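# Band the hair tie around the cable-wrapped charger

## Task

Slip the hair tie around both the charger and the cable coiled on it, centred and well clear of either end. Every loop of cable coiled on the charger at the start must still be coiled on it at the end, with no loose loops. The tie must press each loop against the charger's two wide faces. The charger must finish resting on the desk, flat on one of its wide faces.

## Robot and tools

Robot: two Doosan M1013 arms, left_arm and right_arm, each fitted with a Robotiq 140 two-finger gripper and a wrist camera. The fingers can fold at a hinge. A part held in the outer quarter of the pads, near the tips, is squeezed as commanded. A part held nearer the palm can be pulled inward, gripped loosely, gripped too hard, or suddenly released. A fingertip pushed against a surface folds easily unless the fingers are fully shut, so the arm can keep going with little sign of contact.

Frames: the scene frame has its origin at table-top height, midway between the arms. +z is up, +x points out over the table, and left_arm is on the +y side. Camera names are not image sides. Base roots: left_arm at (-0.027, +0.595, 0) m, right_arm at (+0.001, -0.600, 0) m, both nearly unrotated. Every hand pose, velocity, target and offset is in that arm's own base frame. Fixed cameras and the table use the scene frame. The gripper's +z axis runs along the fingers, and the fingers open and close along its y axis. end_effector_position is the point between the pads when they are closed. The fingertips extend about 33 mm past it.

Row layout, shared by execute_actions and move: 18 numbers, each in [-1, 1]. The left arm comes first: dx, dy, dz, rx, ry, rz, gripper position, force_limit, speed. The same nine follow for the right arm. The six pose numbers are an offset, not a pose. They are measured from that arm's Hand target as it stood when the action or move began, along its base axes, with turning about the Hand target's position. 1.0 equals 0.6 m or 180 degrees. rx, ry, rz form a single rotation vector. Repeating the same offset in a new call moves the arm further. Sending six zeros asks for the current Hand target again. Always resend the gripper's three numbers, because 0 is a real command.

Gripper numbers: position +1 is fully open (140 mm), the pads meet near -0.8, and -1 closes until blocked. force_limit runs from -1 (about 14 N) through 0 (40 N) to +1 (58 N); a faster close grips harder. speed runs from -1 (about 30 mm/s) through 0 (140) to +1 (250). Both default to +1. After closing, check that object_status reads 2. Codes: 0 moving, 1 blocked while opening, 2 blocked while closing, 3 reached the commanded spot or pads touching. position_measured is in counts: 3 open, 230 pads touching. To squeeze harder, raise force_limit and nudge position, for example from -1 to -0.98. To loosen, open and close again slowly.

Tools:
- execute_actions(actions, cameras): actions holds up to 15 rows per action, each row 1/30 s. A short table repeats its final row. Each row is an offset from the start of that action. An empty list returns the state and all images.
- move(target, speed, blend, stop_force, zero, blocking, cameras): moves in straight lines toward one row or a list of up to 15 rows. All rows are offsets from the same starting Hand targets. speed is in m/s, from 0.002 to 2, default 0.25. blend is in metres and rounds corners. stop_force is 10 to 80 N and ends an arm's path when it feels that much push. Use it only slowly, not while the gripper turns, and leave it out when backing away from contact. zero (default true) re-zeroes the force reading first. blocking=false returns early. A move lasts at most 10 s. It does not avoid obstacles. The result adds a move: line such as done, off_target, held or fault.
- wait(seconds 0 to 10), stop(), zoom_image(camera, region [x0,y0,x1,y1] px, at most 504 square), clear_fault(arm), read_manual(section), and finished_scene(scene = this scene's number), which is irreversible.

Cameras: cam_head_left, cam_head_right, cam_high, cam_left_wrist, cam_right_wrist, all 672x504. Wrist depth is given as a 7x7 grid of distances in mm; - means no reading.

Results: each step, the controller clips commands to within 70 mm and 16 degrees of the measured pose. Hand target is the last clipped command, and the next offsets start from it. The gripper may settle short of it; resend the shortfall as an offset. Results also report joint torques, external torque estimates, and the flange force along the gripper's axes. All of these carry error and include the weight of anything held.

Avoid: letting anything fall or leave the table; hitting hard; pressing past firm contact, since the arms are stiff. Avoid any contact between the arms or a gripper closing on the other's fingers. Do not pass near an arm's own base. Avoid long stretched-out holds, which heat the motors. A torque fault at a joint limit, or a force fault at 144 N, stops that arm until clear_fault is called; after a force fault, release the grip first. Joint torque limits (N m): 306, 306, 144, 40.5, 40.5, 40.5.

Each tool is called by a JSON object that holds its "api" and its "payload", one argument or row to a line.

## Session

{"api": "execute_actions", "payload": {
  "actions": []
}}

Scene clock: 0.00 s.
left_arm: end_effector_position=(+0.6025, -0.2824, +0.2803) position_measured=3 object_status=3 end_effector_quat_wxyz=(-0.001, +0.858, -0.514, +0.005) | right_arm: end_effector_position=(+0.8867, +0.5595, +0.1324) position_measured=3 object_status=3 end_effector_quat_wxyz=(-0.541, +0.723, +0.344, +0.258)
Joint positions: left_arm=[-0.491 0.199 1.639 0.001 1.295 2.159] | right_arm=[0.227 0.857 1.351 1.467 1.222 0.096]
Joint velocities: within noise
Joint torques (N m): no reading
External joint torques (N m): no reading
Flange force (N): no reading
Wrist depth (mm): cam_left_wrist=[367 374 365 364 359 358 358 / 389 388 384 381 384 378 380 / 413 410 414 409 404 405 401 / 433 135 434 432 433 419 130 / - 468 467 459 463 456 111 / - 501 500 498 493 493 493 / - 548 542 536 537 535 527] | cam_right_wrist=[- - 2895 873 2931 2526 1915 / - - 1002 663 479 1869 1672 / 3543 3709 744 514 392 314 270 / - 144 556 414 330 280 136 / - 515 443 349 286 242 123 / 563 473 367 299 252 218 192 / 468 387 313 263 226 198 174]
Hand target: left_arm +0.6025, -0.2824, +0.2803; -0.001, +0.858, -0.514, +0.005 | right_arm +0.8867, +0.5595, +0.1324; -0.541, +0.723, +0.344, +0.258
Tool commands: left_gripper/position=+1.0 left_gripper/force_limit=+1.0 left_gripper/speed=+1.0 right_gripper/position=+1.0 right_gripper/force_limit=+1.0 right_gripper/speed=+1.0

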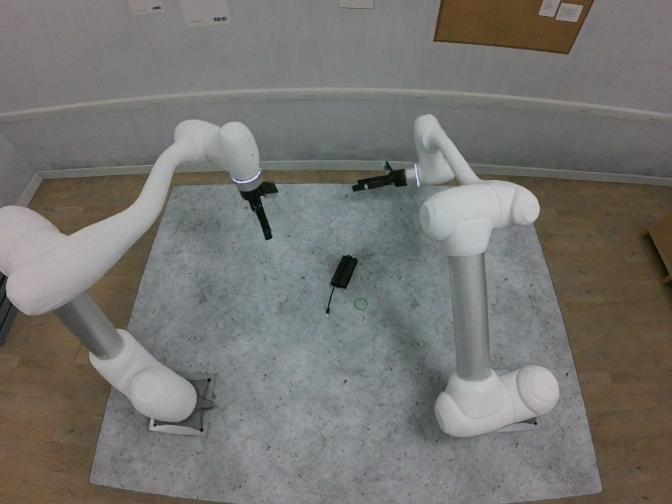

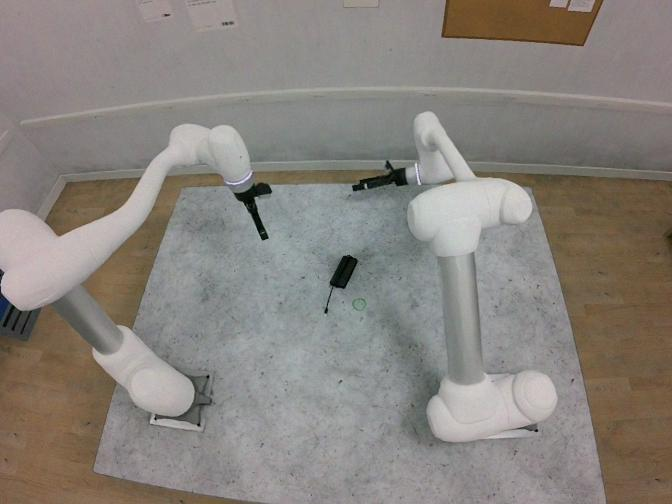

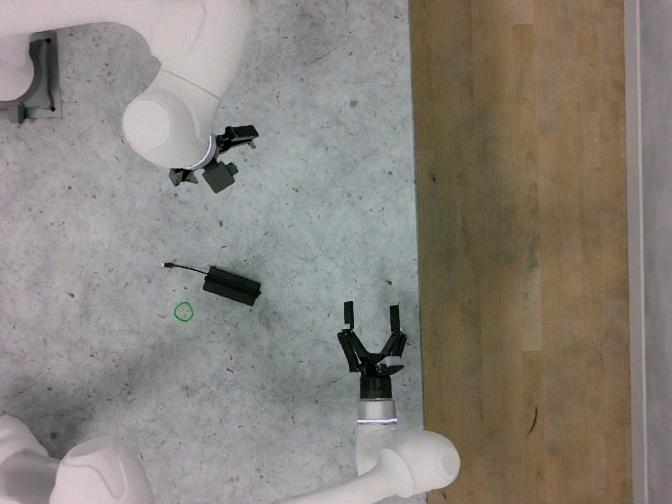

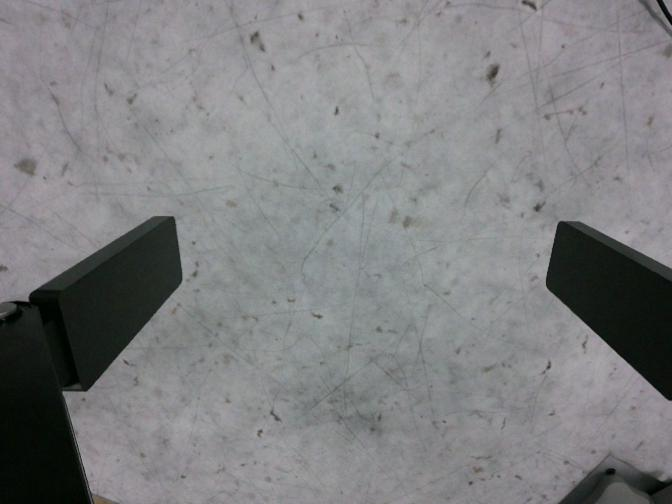

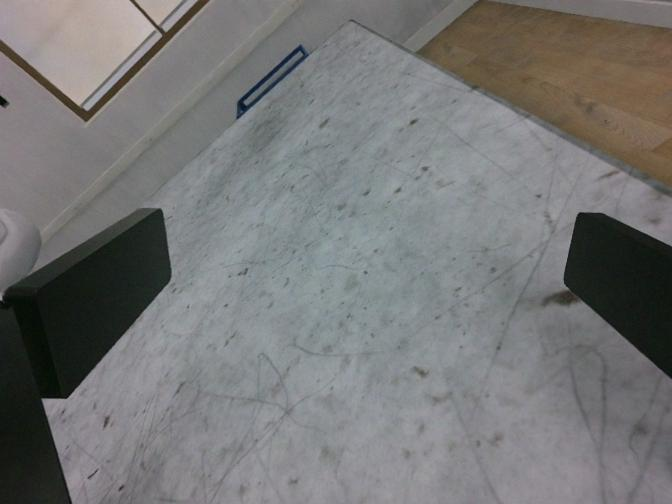

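{"api": "zoom_image", "payload": {
  "camera": "cam_high",
  "region": [150, 240, 280, 340]
}}

{"api": "zoom_image", "payload": {
  "camera": "cam_head_left",
  "region": [300, 240, 400, 325]
}}

Scaled by 3.877 from the camera's 672x504 image, which has a finer 960x720 frame.

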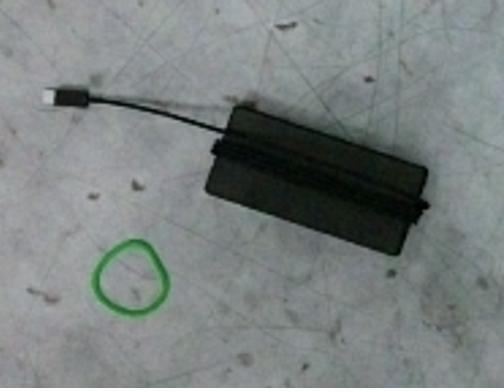

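Scaled by 5.040 from the camera's 672x504 image, which has a finer 960x720 frame.

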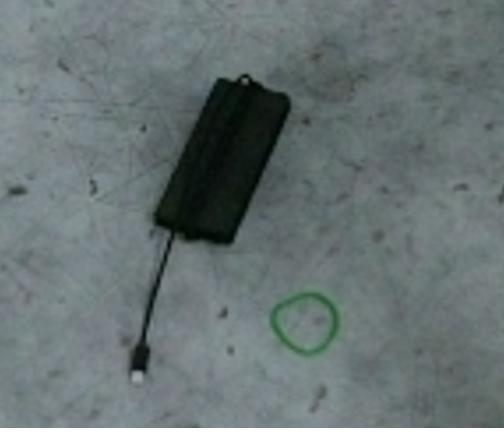

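{"api": "move", "payload": {
  "target": [-0.22,-0.5,0.1,0,0,0,1,1,1,0,0,0,0,0,0,1,1,1],
  "cameras": ["all"]
}}

Scene clock: 50.97 s.
left_arm: end_effector_position=(+0.4706, -0.5824, +0.3404) position_measured=3 object_status=3 end_effector_quat_wxyz=(-0.001, +0.858, -0.514, +0.005) | right_arm: end_effector_position=(+0.8867, +0.5595, +0.1324) position_measured=3 object_status=3 end_effector_quat_wxyz=(-0.541, +0.723, +0.344, +0.258)
Joint positions: left_arm=[-0.939 0.312 1.383 0.005 1.438 1.709] | right_arm=[0.227 0.857 1.351 1.467 1.222 0.096]
Joint torques (N m): left_arm=[-2.76 -70.72 -42.83 3.78 0.44 0.4] | right_arm=[0.14 -113.68 -37.46 2.18 0.99 -0.45]
External joint torques (N m): left_arm=[2.87 -3.16 0.96 0.52 -0.52 -0.41] | right_arm=[-0.14 -3.47 -0.11 0.26 0.47 0.42]
Flange force (N): left_arm=[-7.9 -1.9 1.7] | right_arm=[0.4 -4.9 -2.4]
Wrist depth (mm): cam_left_wrist=[416 421 411 417 411 409 411 / 451 441 448 432 433 435 434 / 473 475 465 468 459 475 462 / 491 135 494 491 497 481 130 / - 541 535 531 528 529 111 / - 572 570 572 565 566 563 / - 622 625 610 613 616 605] | cam_right_wrist=[- 5790 3208 910 3005 2553 1995 / - - 969 676 475 1869 1649 / - 981 744 513 389 314 270 / - 144 559 411 331 281 136 / - 518 440 344 285 242 123 / 567 473 364 301 253 219 193 / 469 389 316 263 226 199 175]
Hand target: left_arm +0.4705, -0.5824, +0.3403; -0.001, +0.858, -0.514, +0.005 | right_arm +0.8867, +0.5595, +0.1324; -0.541, +0.723, +0.344, +0.258
Off the commanded pose: left_arm 0.000 m, 0 deg | right_arm 0.000 m, 0 deg.
move: done

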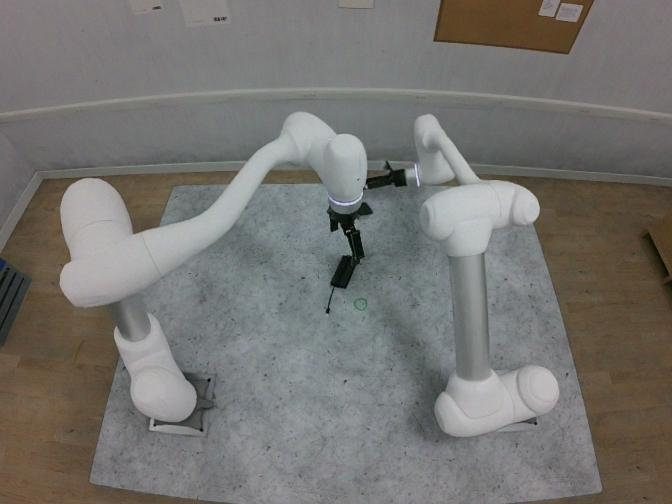

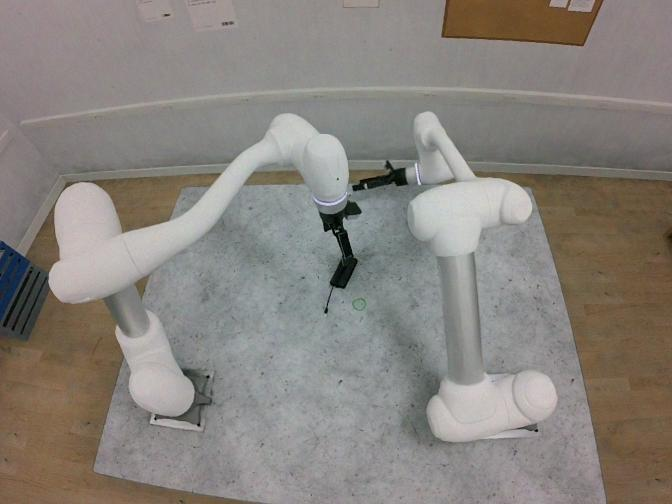

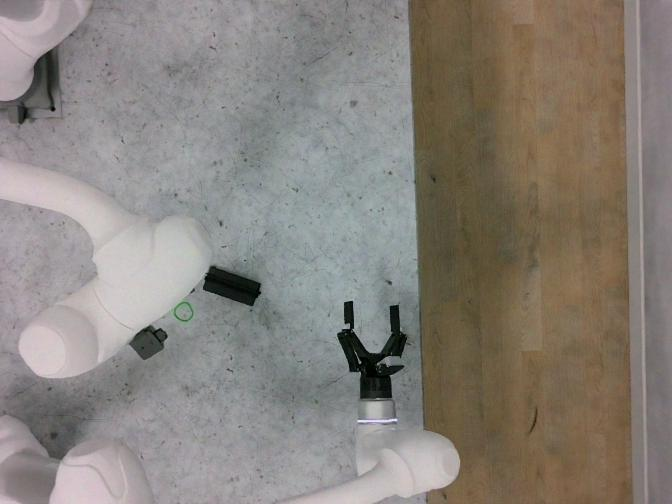

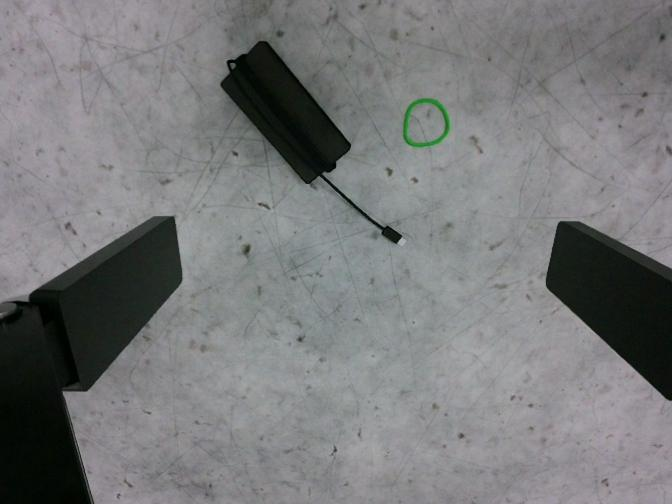

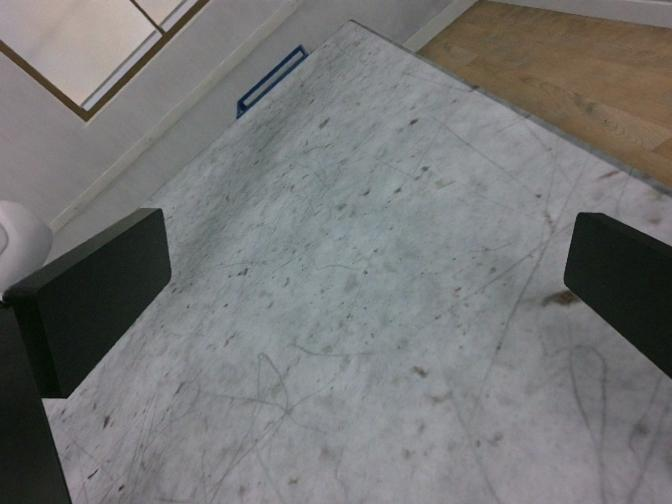

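{"api": "zoom_image", "payload": {
  "camera": "cam_left_wrist",
  "region": [200, 20, 480, 260]
}}

{"api": "zoom_image", "payload": {
  "camera": "cam_high",
  "region": [100, 240, 280, 370]
}}

Scaled by 1.800 from the camera's 672x504 image, which has a finer 960x720 frame.

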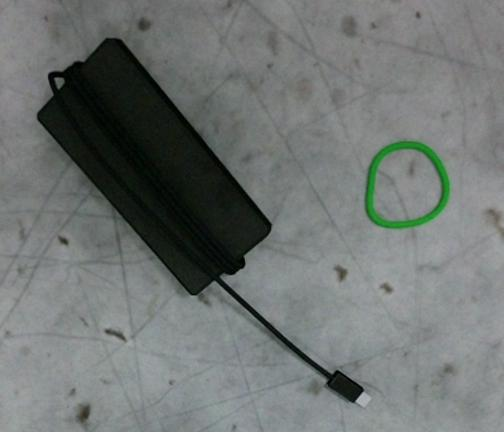

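Scaled by 2.800 from the camera's 672x504 image, which has a finer 960x720 frame.

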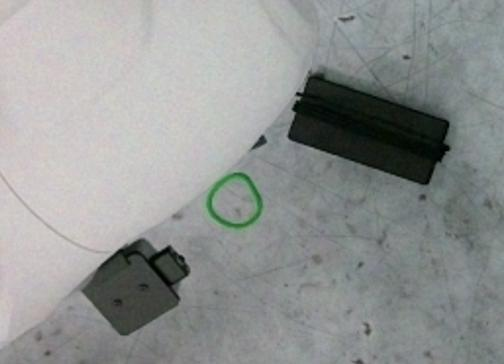

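{"api": "move", "payload": {
  "target": [0.109,-0.024,-0.1,0,0,0.233,1,1,1,-0.86,-0.5,0.4,-0.411,0,0,1,1,1],
  "cameras": ["all"]
}}

{"api": "zoom_image", "payload": {
  "camera": "cam_left_wrist",
  "region": [100, 0, 600, 400]
}}

Scene clock: 92.23 s.
left_arm: end_effector_position=(+0.5359, -0.5968, +0.2804) position_measured=3 object_status=3 end_effector_quat_wxyz=(-0.002, +0.985, -0.172, +0.004) | right_arm: end_effector_position=(+0.3708, +0.2595, +0.3723) position_measured=3 object_status=3 end_effector_quat_wxyz=(+0.003, +0.903, +0.430, -0.001)
Joint positions: left_arm=[-0.886 0.418 1.345 0.009 1.376 1.03] | right_arm=[0.538 -0.168 1.844 -0.005 1.468 1.221]
Joint torques (N m): left_arm=[-3.06 -79.84 -41.76 3.8 0.48 0.31] | right_arm=[-0.08 -21.54 -42.33 3.97 -0.51 -0.44]
External joint torques (N m): left_arm=[3.16 -3.61 0.45 0.48 -0.53 -0.31] | right_arm=[0.07 -3.33 -0.28 0.4 0.46 0.44]
Flange force (N): left_arm=[-4.6 -6.6 0.4] | right_arm=[-4.7 -2.5 -1.9]
Wrist depth (mm): cam_left_wrist=[366 366 365 365 362 359 357 / 388 385 386 378 383 382 381 / 410 409 408 411 404 405 402 / - 135 436 432 431 418 130 / - 462 462 464 463 461 111 / - 504 503 498 495 487 491 / - 555 537 541 533 537 533] | cam_right_wrist=[467 464 465 465 463 462 461 / 486 490 493 492 488 487 490 / 519 517 521 517 518 519 519 / 543 144 555 552 557 550 136 / - 582 588 588 589 598 117 / 499 642 620 630 635 633 649 / 443 463 507 673 680 690 2064]
Hand target: left_arm +0.5359, -0.5968, +0.2803; -0.002, +0.985, -0.172, +0.004 | right_arm +0.3707, +0.2595, +0.3724; +0.003, +0.903, +0.430, -0.001
Off the commanded pose: left_arm 0.000 m, 0 deg | right_arm 0.000 m, 0 deg.
move: done

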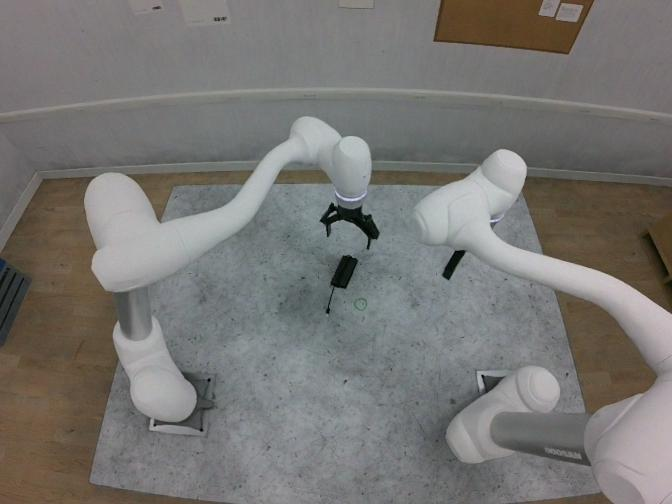

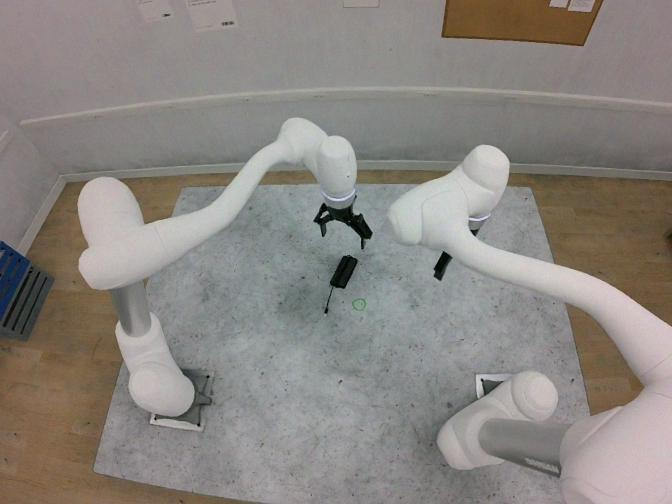

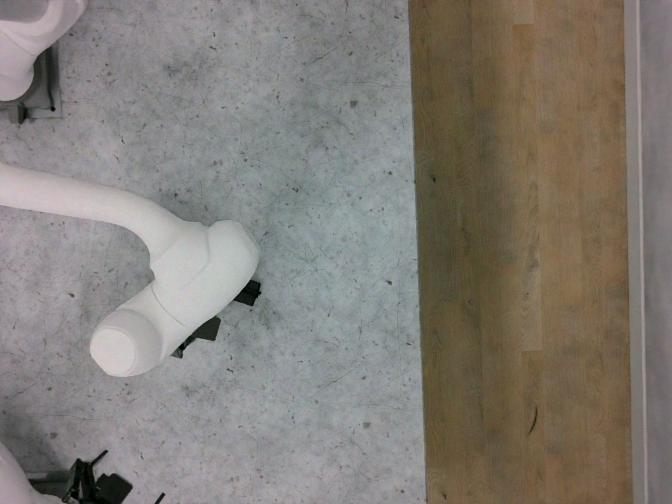

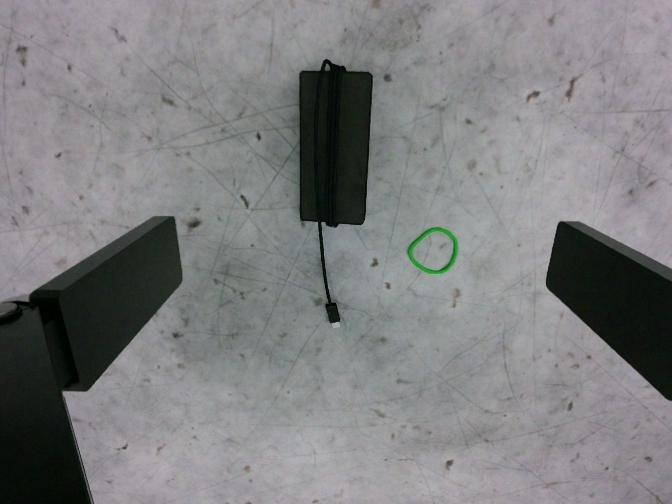

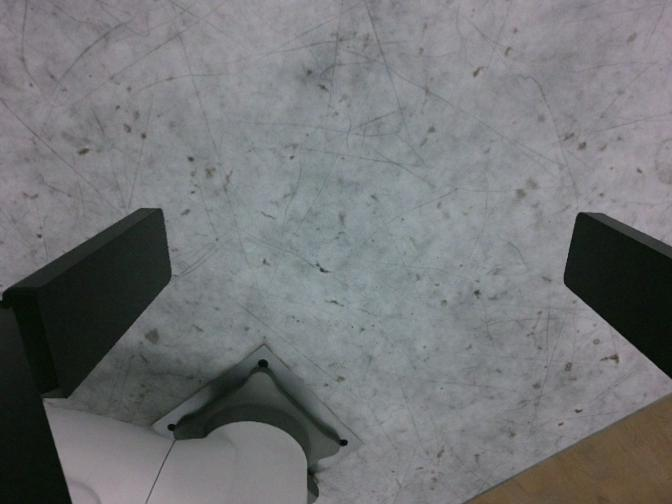

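Scaled by 1.008 from the camera's 672x504 image, which has a finer 960x720 frame.

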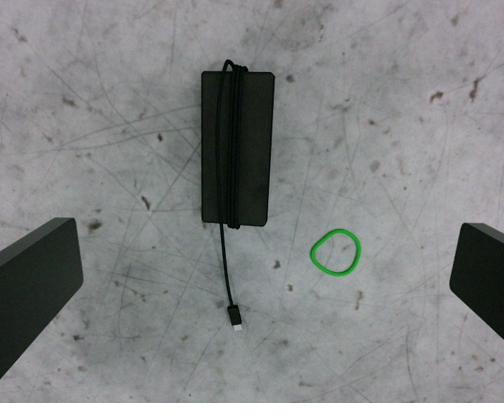

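{"api": "move", "payload": {
  "target": [-0.045,0.037,-0.217,0,0,0,1,1,1,0,0,0,0,0,0,1,1,1],
  "cameras": ["cam_left_wrist","cam_right_wrist"]
}}

Scene clock: 102.13 s.
left_arm: end_effector_position=(+0.5089, -0.5746, +0.1502) position_measured=3 object_status=3 end_effector_quat_wxyz=(-0.002, +0.985, -0.172, +0.004) | right_arm: end_effector_position=(+0.3707, +0.2595, +0.3724) position_measured=3 object_status=3 end_effector_quat_wxyz=(+0.003, +0.903, +0.430, -0.001)
Joint positions: left_arm=[-0.895 0.429 1.573 0.009 1.137 1.019] | right_arm=[0.538 -0.168 1.844 -0.005 1.468 1.221]
Joint torques (N m): left_arm=[-2.82 -78.58 -38.83 3.46 0.56 0.34] | right_arm=[0.46 -21.69 -42.4 4.06 -0.49 -0.45]
External joint torques (N m): left_arm=[3.25 -3.16 0.42 0.53 -0.61 -0.34] | right_arm=[-0.42 -3.2 -0.15 0.3 0.44 0.45]
Flange force (N): left_arm=[-3.3 -6.2 -0.7] | right_arm=[-5.1 -1.5 -1.6]
Wrist depth (mm): cam_left_wrist=[251 252 251 226 245 248 246 / 266 266 265 235 263 261 262 / 282 278 280 253 277 278 276 / 296 135 300 300 297 289 125 / - 324 318 321 319 322 111 / - 349 345 344 339 339 339 / - 376 373 371 368 365 362] | cam_right_wrist=[461 463 465 465 462 465 462 / 490 489 487 490 490 484 484 / 523 516 518 521 517 514 517 / 542 144 550 553 551 555 136 / - 591 591 594 594 598 117 / 503 635 618 638 640 631 647 / 443 464 502 674 688 688 -]
Hand target: left_arm +0.5089, -0.5746, +0.1501; -0.002, +0.985, -0.172, +0.004 | right_arm +0.3707, +0.2595, +0.3724; +0.003, +0.903, +0.430, -0.001
Off the commanded pose: left_arm 0.000 m, 0 deg | right_arm 0.000 m, 0 deg.
move: done
Images, in order (width x height): cam_left_wrist 672x504, cam_right_wrist 672x504.

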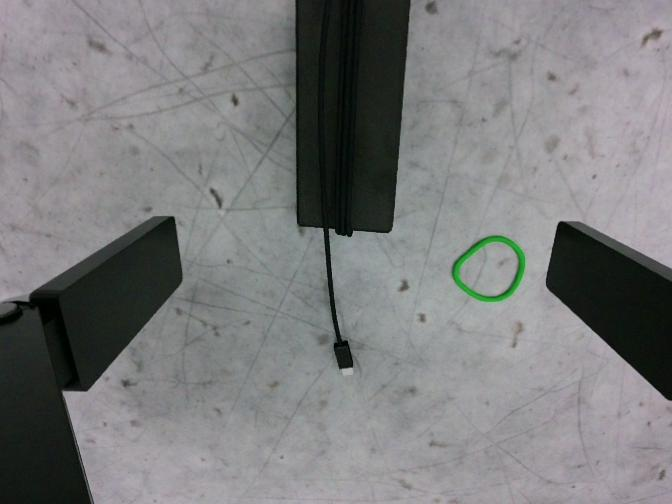

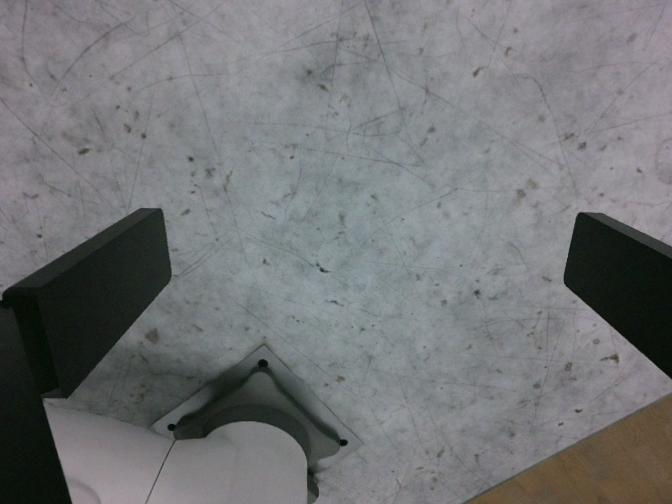

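{"api": "move", "payload": {
  "target": [
    [-0.0125,0.01,-0.1333,0,0,0,0.2,-1,-1,0,0,0,0,0,0,1,1,1]
  ],
  "speed": 0.15,
  "cameras": ["cam_left_wrist","cam_head_left"]
}}

{"api": "zoom_image", "payload": {
  "camera": "cam_left_wrist",
  "region": [150, 100, 600, 500]
}}

Scene clock: 119.20 s.
left_arm: end_effector_position=(+0.5014, -0.5686, +0.0702) position_measured=104 object_status=0 end_effector_quat_wxyz=(-0.002, +0.985, -0.172, +0.004) | right_arm: end_effector_position=(+0.3707, +0.2595, +0.3724) position_measured=3 object_status=3 end_effector_quat_wxyz=(+0.003, +0.903, +0.430, -0.001)
Joint positions: left_arm=[-0.897 0.477 1.661 0.01 1 1.014] | right_arm=[0.538 -0.168 1.844 -0.005 1.468 1.221]
Joint torques (N m): left_arm=[-2.75 -80.03 -35.96 3.25 0.47 0.38] | right_arm=[0.47 -21.95 -42.33 4.04 -0.53 -0.43]
External joint torques (N m): left_arm=[2.67 -3.33 0.37 0.44 -0.53 -0.38] | right_arm=[-0.55 -2.91 -0.26 0.33 0.48 0.43]
Flange force (N): left_arm=[-3.5 -5.4 -1.8] | right_arm=[-4.6 -1.0 -1.8]
Wrist depth (mm): cam_left_wrist=[182 181 180 157 157 178 177 / 192 191 192 166 166 188 188 / 204 203 203 176 195 200 199 / 217 215 149 188 209 137 212 / - - 229 229 229 115 91 / - - 248 247 246 - - / - - 268 267 266 - -] | cam_right_wrist=[464 466 465 463 463 465 462 / 494 490 489 490 493 485 493 / 518 518 518 518 517 521 521 / 543 144 556 551 550 553 136 / - 580 594 588 591 591 117 / 501 636 618 631 638 638 642 / 442 465 504 680 692 698 1978]
Hand target: left_arm +0.5014, -0.5686, +0.0702; -0.002, +0.985, -0.172, +0.004 | right_arm +0.3707, +0.2595, +0.3724; +0.003, +0.903, +0.430, -0.001
Off the commanded pose: left_arm 0.000 m, 0 deg | right_arm 0.000 m, 0 deg.
move: done
Images, in order (width x height): cam_head_left 672x504, cam_left_wrist 672x504.

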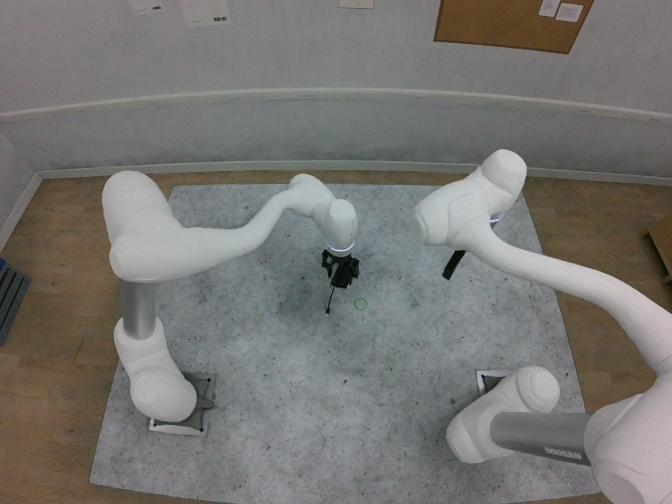

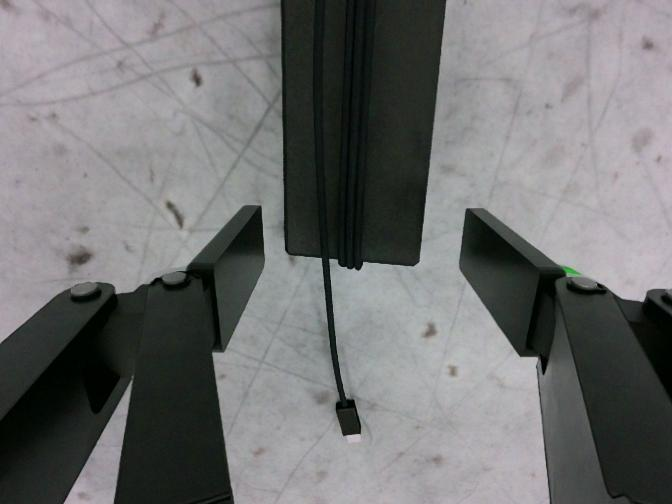

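Scaled by 1.120 from the camera's 672x504 image, which has a finer 960x720 frame.

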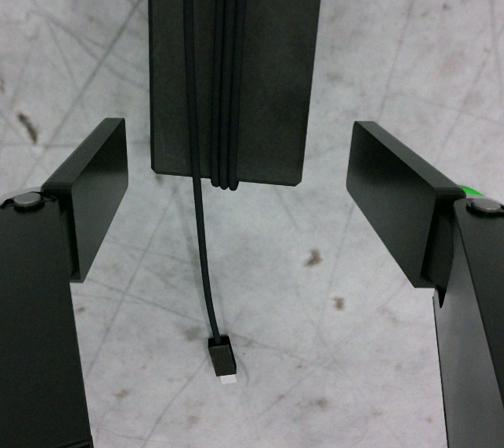

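{"api": "move", "payload": {
  "target": [
    [0.0017,0.0045,-0.0533,0,0,0,0.2,-1,-1,0,0,0,0,0,0,1,1,1],
    [0.0017,0.0045,-0.0533,0,0,0,-1,-1,-1,0,0,0,0,0,0,1,1,1]
  ],
  "speed": 0.1,
  "cameras": ["cam_left_wrist"]
}}

{"api": "wait", "payload": {
  "seconds": 1
}}

Scene clock: 128.80 s.
left_arm: end_effector_position=(+0.5025, -0.5659, +0.0382) position_measured=130 object_status=2 end_effector_quat_wxyz=(-0.002, +0.985, -0.172, +0.004) | right_arm: end_effector_position=(+0.3707, +0.2595, +0.3724) position_measured=3 object_status=3 end_effector_quat_wxyz=(+0.003, +0.903, +0.430, -0.001)
Joint positions: left_arm=[-0.894 0.505 1.686 0.011 0.948 1.017] | right_arm=[0.538 -0.168 1.844 -0.005 1.468 1.221]
Joint torques (N m): left_arm=[-2.46 -78.13 -33.11 3.15 0.3 0.33] | right_arm=[0.37 -21.78 -42.37 4.01 -0.53 -0.45]
External joint torques (N m): left_arm=[2.28 -6.3 -1.09 0.39 -0.35 -0.33] | right_arm=[-0.38 -2.87 -0.21 0.36 0.48 0.45]
Flange force (N): left_arm=[-4.1 -5.3 -6.1] | right_arm=[-4.4 -1.4 -1.7]
Wrist depth (mm): cam_left_wrist=[153 153 150 128 126 150 150 / 162 161 159 135 133 160 158 / 171 170 171 139 143 168 167 / 184 181 136 156 148 177 178 / - - 188 194 192 84 - / - - 209 205 207 - - / - - 227 229 225 - -] | cam_right_wrist=[462 461 462 462 460 463 461 / 492 488 490 484 486 493 490 / 523 524 523 522 518 522 516 / 540 144 553 553 552 550 136 / - 583 596 594 589 592 117 / 499 636 610 636 642 633 652 / 445 461 501 674 684 702 2064]
Hand target: left_arm +0.5025, -0.5659, +0.0382; -0.002, +0.985, -0.172, +0.004 | right_arm +0.3707, +0.2595, +0.3724; +0.003, +0.903, +0.430, -0.001
Off the commanded pose: left_arm 0.000 m, 0 deg | right_arm 0.000 m, 0 deg.
move: done
Images, in order (width x height): cam_left_wrist 672x504.

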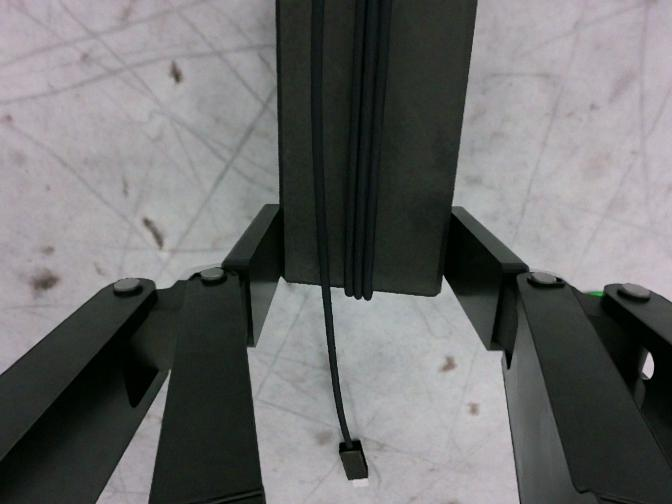

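Scene clock: 129.80 s.
left_arm: end_effector_position=(+0.5025, -0.5659, +0.0382) position_measured=130 object_status=2 end_effector_quat_wxyz=(-0.002, +0.985, -0.172, +0.004) | right_arm: end_effector_position=(+0.3707, +0.2595, +0.3724) position_measured=3 object_status=3 end_effector_quat_wxyz=(+0.003, +0.903, +0.430, -0.001)
Joint positions: left_arm=[-0.894 0.505 1.686 0.011 0.948 1.017] | right_arm=[0.538 -0.168 1.844 -0.005 1.468 1.221]
Joint torques (N m): left_arm=[-2.5 -78.24 -33.03 3.16 0.23 0.35] | right_arm=[0.25 -21.96 -42.41 4.02 -0.49 -0.43]
External joint torques (N m): left_arm=[2.84 -6.51 -1.41 0.42 -0.29 -0.35] | right_arm=[-0.27 -2.95 -0.24 0.36 0.45 0.43]
Flange force (N): left_arm=[-3.3 -5.6 -6.6] | right_arm=[-4.4 -1.6 -1.7]
Wrist depth (mm): cam_left_wrist=[153 152 150 129 126 150 149 / 162 161 159 135 133 161 158 / 172 170 170 138 143 168 168 / 183 181 136 155 148 177 178 / - - 189 194 193 85 - / - - 209 208 207 - - / - - 227 226 223 - -] | cam_right_wrist=[464 466 460 465 463 460 463 / 487 486 489 490 489 489 489 / 525 528 521 517 521 517 518 / 544 144 559 555 555 548 136 / - 586 594 594 589 591 117 / 502 633 621 640 642 635 636 / 440 465 505 671 682 682 1995]
Hand target: left_arm +0.5025, -0.5659, +0.0382; -0.002, +0.985, -0.172, +0.004 | right_arm +0.3707, +0.2595, +0.3724; +0.003, +0.903, +0.430, -0.001
Tool commands: left_gripper/position=-1.0 left_gripper/force_limit=-1.0 left_gripper/speed=-1.0 right_gripper/position=+1.0 right_gripper/force_limit=+1.0 right_gripper/speed=+1.0
Off the commanded pose: left_arm 0.000 m, 0 deg | right_arm 0.000 m, 0 deg.
wait: 1.00 s; at rest by 0.17 s

{"api": "move", "payload": {
  "target": [
    [0,0,0,0,0,0,-0.98,-0.1,-1,0,0,0,0,0,0,1,1,1],
    [0,0,0.1,0,0,0,-0.98,-0.1,-1,0,0,0,0,0,0,1,1,1],
    [0.124,0.2,0.45,0,0,-0.389,-0.98,-0.1,-1,-0.1,0.2,0,0,0,0,1,1,1]
  ],
  "speed": 0.15,
  "blend": [0,0.02,0],
  "cameras": ["all"]
}}

Scene clock: 143.03 s.
left_arm: end_effector_position=(+0.5768, -0.4459, +0.3082) position_measured=131 object_status=2 end_effector_quat_wxyz=(+0.000, +0.708, -0.706, +0.005) | right_arm: end_effector_position=(+0.3107, +0.3795, +0.3724) position_measured=3 object_status=3 end_effector_quat_wxyz=(+0.003, +0.903, +0.430, -0.001)
Joint positions: left_arm=[-0.705 0.289 1.473 -0.002 1.371 2.435] | right_arm=[0.817 -0.105 1.791 -0.004 1.459 1.5]
Joint torques (N m): left_arm=[-2.9 -70.72 -43.9 3.57 0.26 0.3] | right_arm=[0.36 -28.44 -42.41 3.98 -0.49 -0.4]
External joint torques (N m): left_arm=[2.72 -0.37 2.36 0.64 -0.33 -0.3] | right_arm=[-0.3 -3.14 -0.08 0.36 0.45 0.4]
Flange force (N): left_arm=[-6.1 2.4 3.7] | right_arm=[-5.1 -0.2 -1.5]
Wrist depth (mm): cam_left_wrist=[390 391 388 130 128 387 380 / 415 411 408 129 135 407 403 / 438 432 431 139 143 431 422 / 468 458 130 155 148 451 454 / - - 487 514 487 84 - / - - 536 529 528 - - / - - - 572 570 - -] | cam_right_wrist=[464 464 463 463 461 465 462 / 494 489 497 489 487 489 492 / 515 516 515 518 519 516 517 / 540 144 555 553 550 551 136 / - 583 589 595 591 595 117 / 642 635 635 636 631 647 650 / 674 686 659 586 676 686 678]
Hand target: left_arm +0.5769, -0.4459, +0.3082; +0.000, +0.708, -0.706, +0.005 | right_arm +0.3107, +0.3795, +0.3724; +0.003, +0.903, +0.430, -0.001
Off the commanded pose: left_arm 0.000 m, 0 deg | right_arm 0.000 m, 0 deg.
move: done

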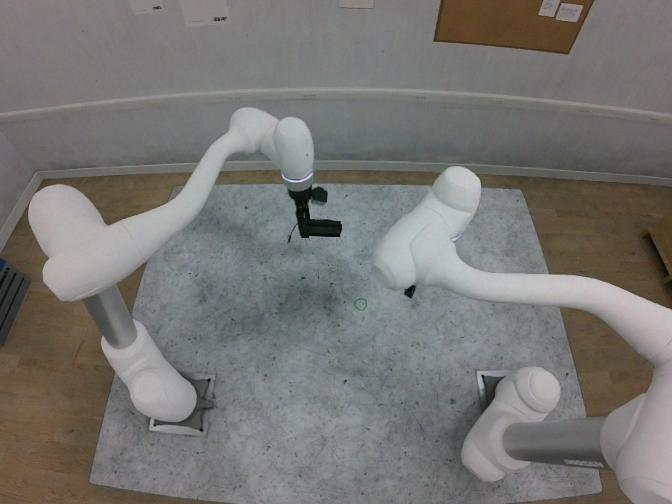

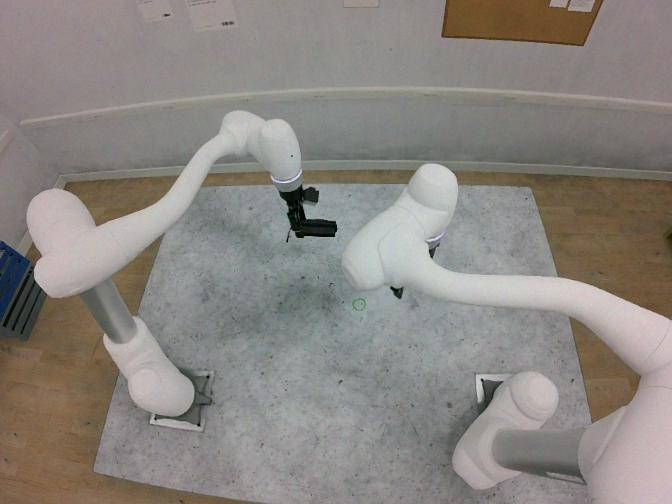

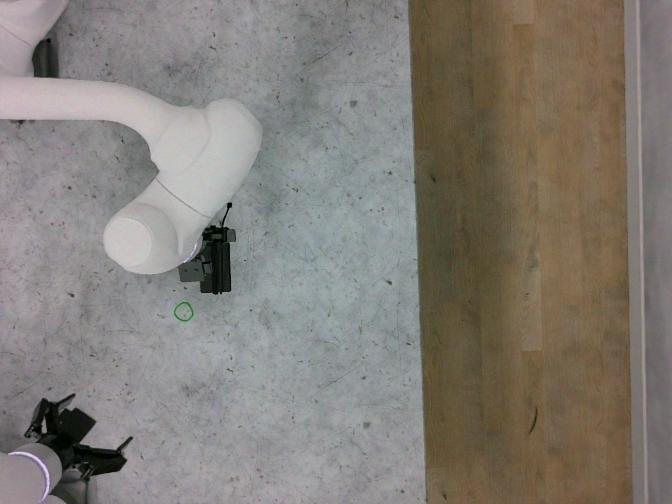

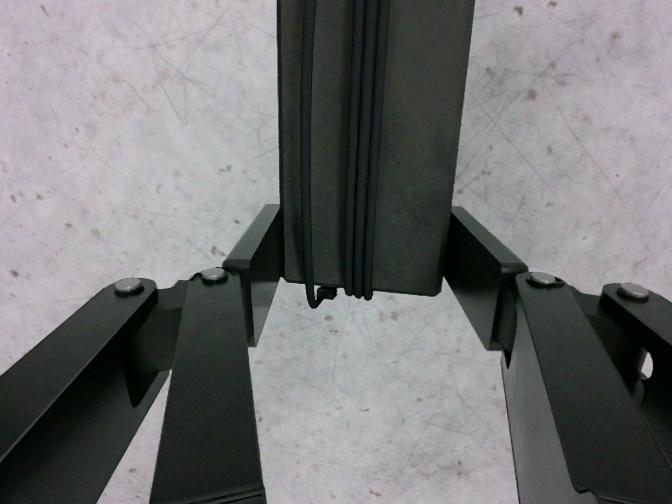

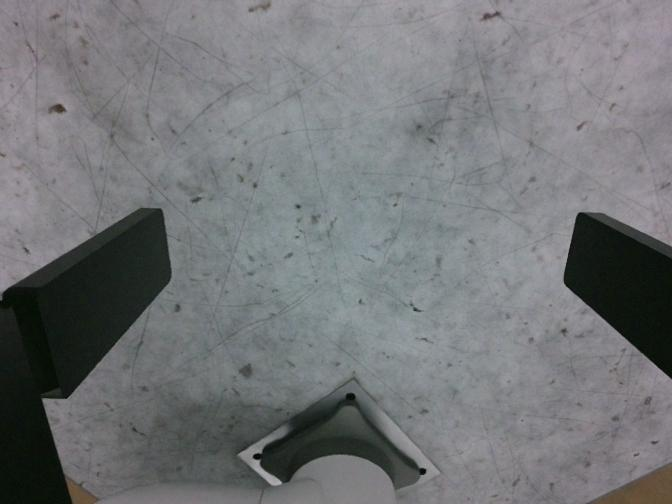

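{"api": "move", "payload": {
  "target": [0,0,0,0,0,0,-0.98,-0.1,-1,0.127,0.24,-0.287,0,0,0.217,1,1,1],
  "cameras": ["all"]
}}

Scene clock: 149.40 s.
left_arm: end_effector_position=(+0.5769, -0.4459, +0.3082) position_measured=131 object_status=2 end_effector_quat_wxyz=(+0.000, +0.708, -0.706, +0.005) | right_arm: end_effector_position=(+0.3869, +0.5235, +0.2002) position_measured=3 object_status=3 end_effector_quat_wxyz=(+0.003, +0.707, +0.707, +0.000)
Joint positions: left_arm=[-0.705 0.289 1.473 -0.002 1.371 2.435] | right_arm=[0.884 0.225 1.759 -0.006 1.159 0.887]
Joint torques (N m): left_arm=[-3.26 -70.76 -43.77 3.56 0.33 0.31] | right_arm=[0.31 -59.87 -39.05 3.74 -0.52 -0.4]
External joint torques (N m): left_arm=[3.23 -0.12 2.5 0.63 -0.39 -0.31] | right_arm=[-0.11 -3.43 -0.33 0.31 0.48 0.4]
Flange force (N): left_arm=[-6.5 1.9 4.1] | right_arm=[-3.2 -2.9 -3.5]
Wrist depth (mm): cam_left_wrist=[391 392 388 130 127 383 380 / 416 410 408 130 135 402 402 / 441 436 435 144 142 434 427 / 466 464 130 154 148 454 456 / - - 489 495 494 85 - / - - 532 528 531 - - / - - 581 576 565 - -] | cam_right_wrist=[304 304 304 303 304 304 305 / 322 323 323 320 320 319 322 / 342 341 340 340 339 341 340 / 353 134 363 363 362 355 136 / - 384 385 389 385 387 117 / 422 416 414 416 414 419 421 / 452 450 450 450 455 448 449]
Hand target: left_arm +0.5769, -0.4459, +0.3082; +0.000, +0.708, -0.706, +0.005 | right_arm +0.3869, +0.5235, +0.2002; +0.003, +0.707, +0.707, +0.000
Off the commanded pose: left_arm 0.000 m, 0 deg | right_arm 0.000 m, 0 deg.
move: done

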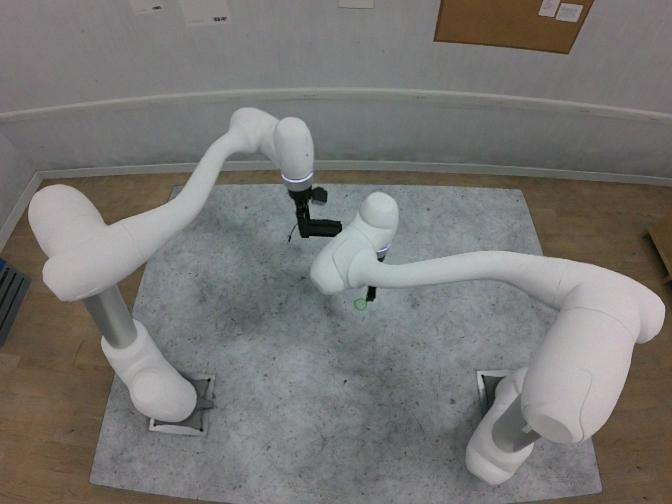

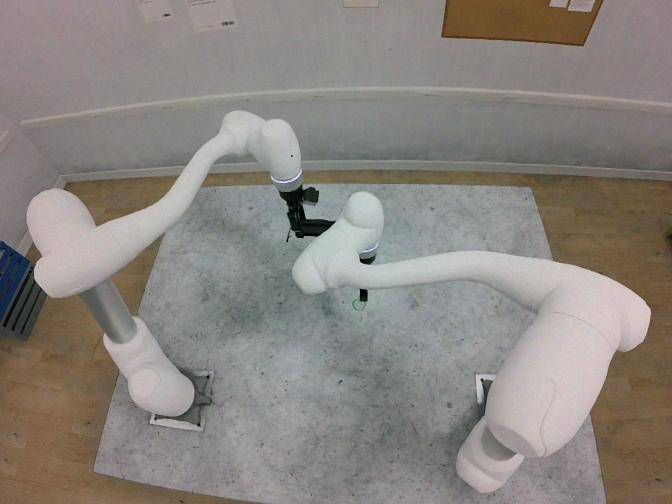

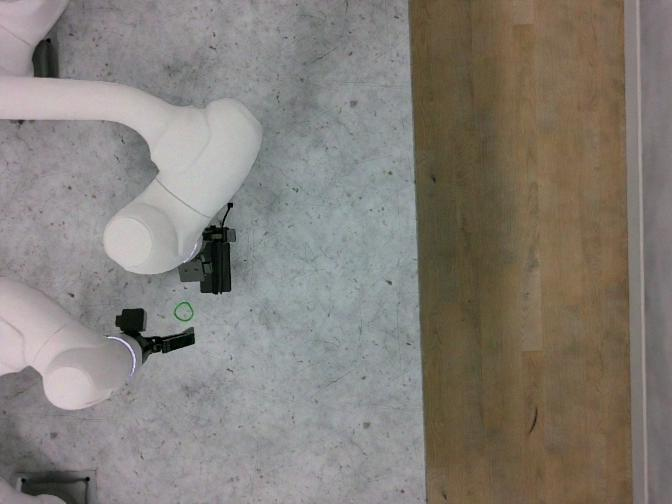

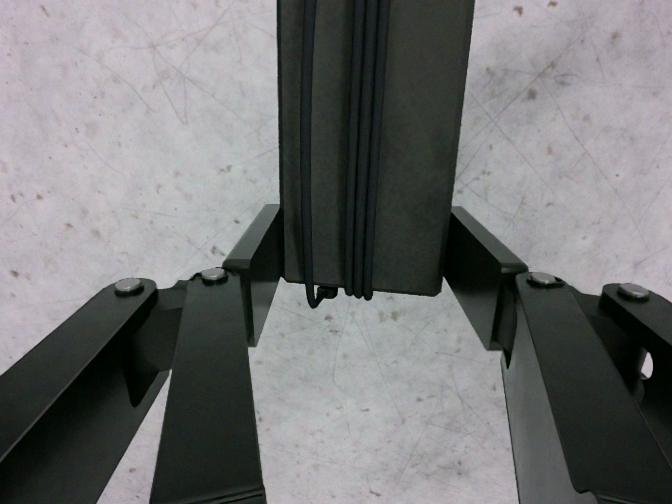

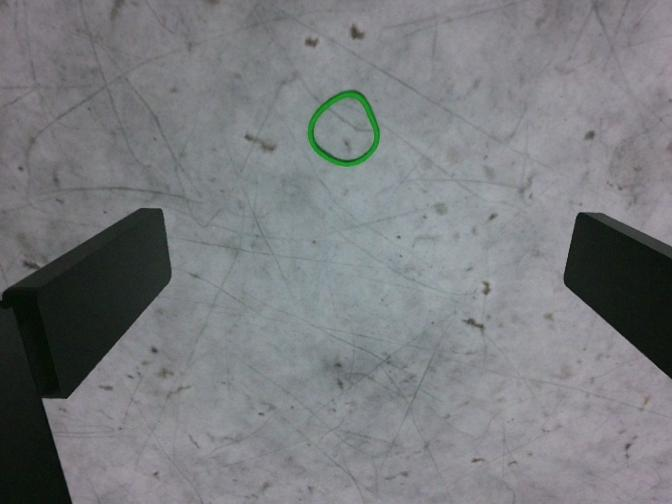

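{"api": "move", "payload": {
  "target": [0,0,0,0,0,0,-0.98,-0.1,-1,-0.012,0.056,-0.165,0,0,0,-1,-1,-0.5],
  "speed": 0.15,
  "cameras": ["cam_right_wrist","cam_high"]
}}

{"api": "zoom_image", "payload": {
  "camera": "cam_right_wrist",
  "region": [180, 60, 520, 360]
}}

Scene clock: 156.67 s.
left_arm: end_effector_position=(+0.5769, -0.4459, +0.3082) position_measured=131 object_status=2 end_effector_quat_wxyz=(+0.000, +0.708, -0.706, +0.005) | right_arm: end_effector_position=(+0.3797, +0.5571, +0.1012) position_measured=232 object_status=0 end_effector_quat_wxyz=(+0.003, +0.707, +0.707, +0.000)
Joint positions: left_arm=[-0.705 0.289 1.473 -0.002 1.371 2.435] | right_arm=[0.924 0.336 1.81 -0.007 0.996 0.928]
Joint torques (N m): left_arm=[-2.81 -70.87 -43.97 3.58 0.38 0.34] | right_arm=[0.57 -67.45 -35.96 3.4 -0.52 -0.44]
External joint torques (N m): left_arm=[2.95 -0.12 2.63 0.63 -0.44 -0.34] | right_arm=[-0.61 -3.03 0.17 0.28 0.48 0.44]
Flange force (N): left_arm=[-6.4 2.4 4.4] | right_arm=[-3.7 -2.2 -3.4]
Wrist depth (mm): cam_left_wrist=[392 394 393 129 128 384 381 / 415 411 406 131 135 410 403 / 441 437 435 139 143 429 428 / 472 462 130 156 149 454 457 / - - 490 492 490 84 - / - - 529 531 526 - - / - - 579 573 569 - -] | cam_right_wrist=[213 213 212 212 212 212 213 / 226 225 225 225 225 225 224 / 239 238 239 236 238 238 236 / 254 254 251 118 250 253 254 / 271 264 78 78 89 83 264 / - - - - - 75 - / - - - - - - -]
Hand target: left_arm +0.5769, -0.4459, +0.3082; +0.000, +0.708, -0.706, +0.005 | right_arm +0.3797, +0.5571, +0.1012; +0.003, +0.707, +0.707, +0.000
Off the commanded pose: left_arm 0.000 m, 0 deg | right_arm 0.000 m, 0 deg.
move: done
Images, in order (width x height): cam_high 672x504, cam_right_wrist 672x504.

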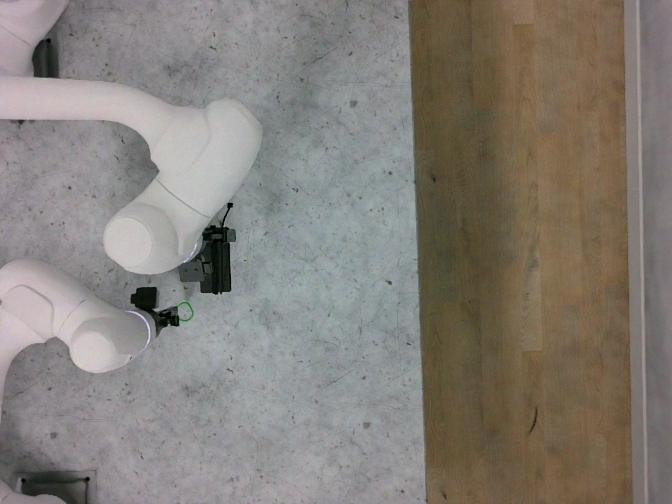

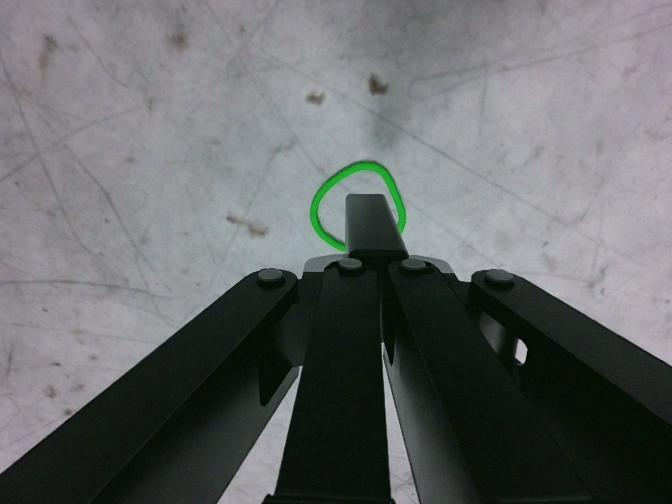

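Scaled by 1.482 from the camera's 672x504 image, which has a finer 960x720 frame.

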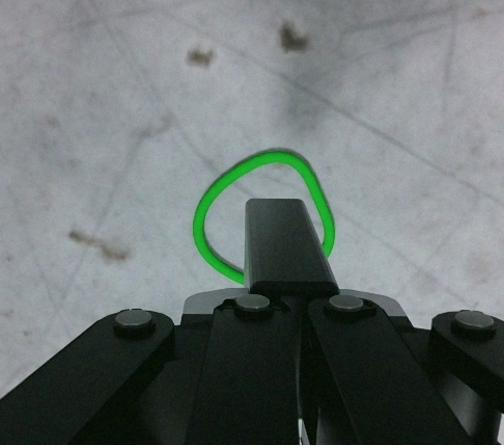

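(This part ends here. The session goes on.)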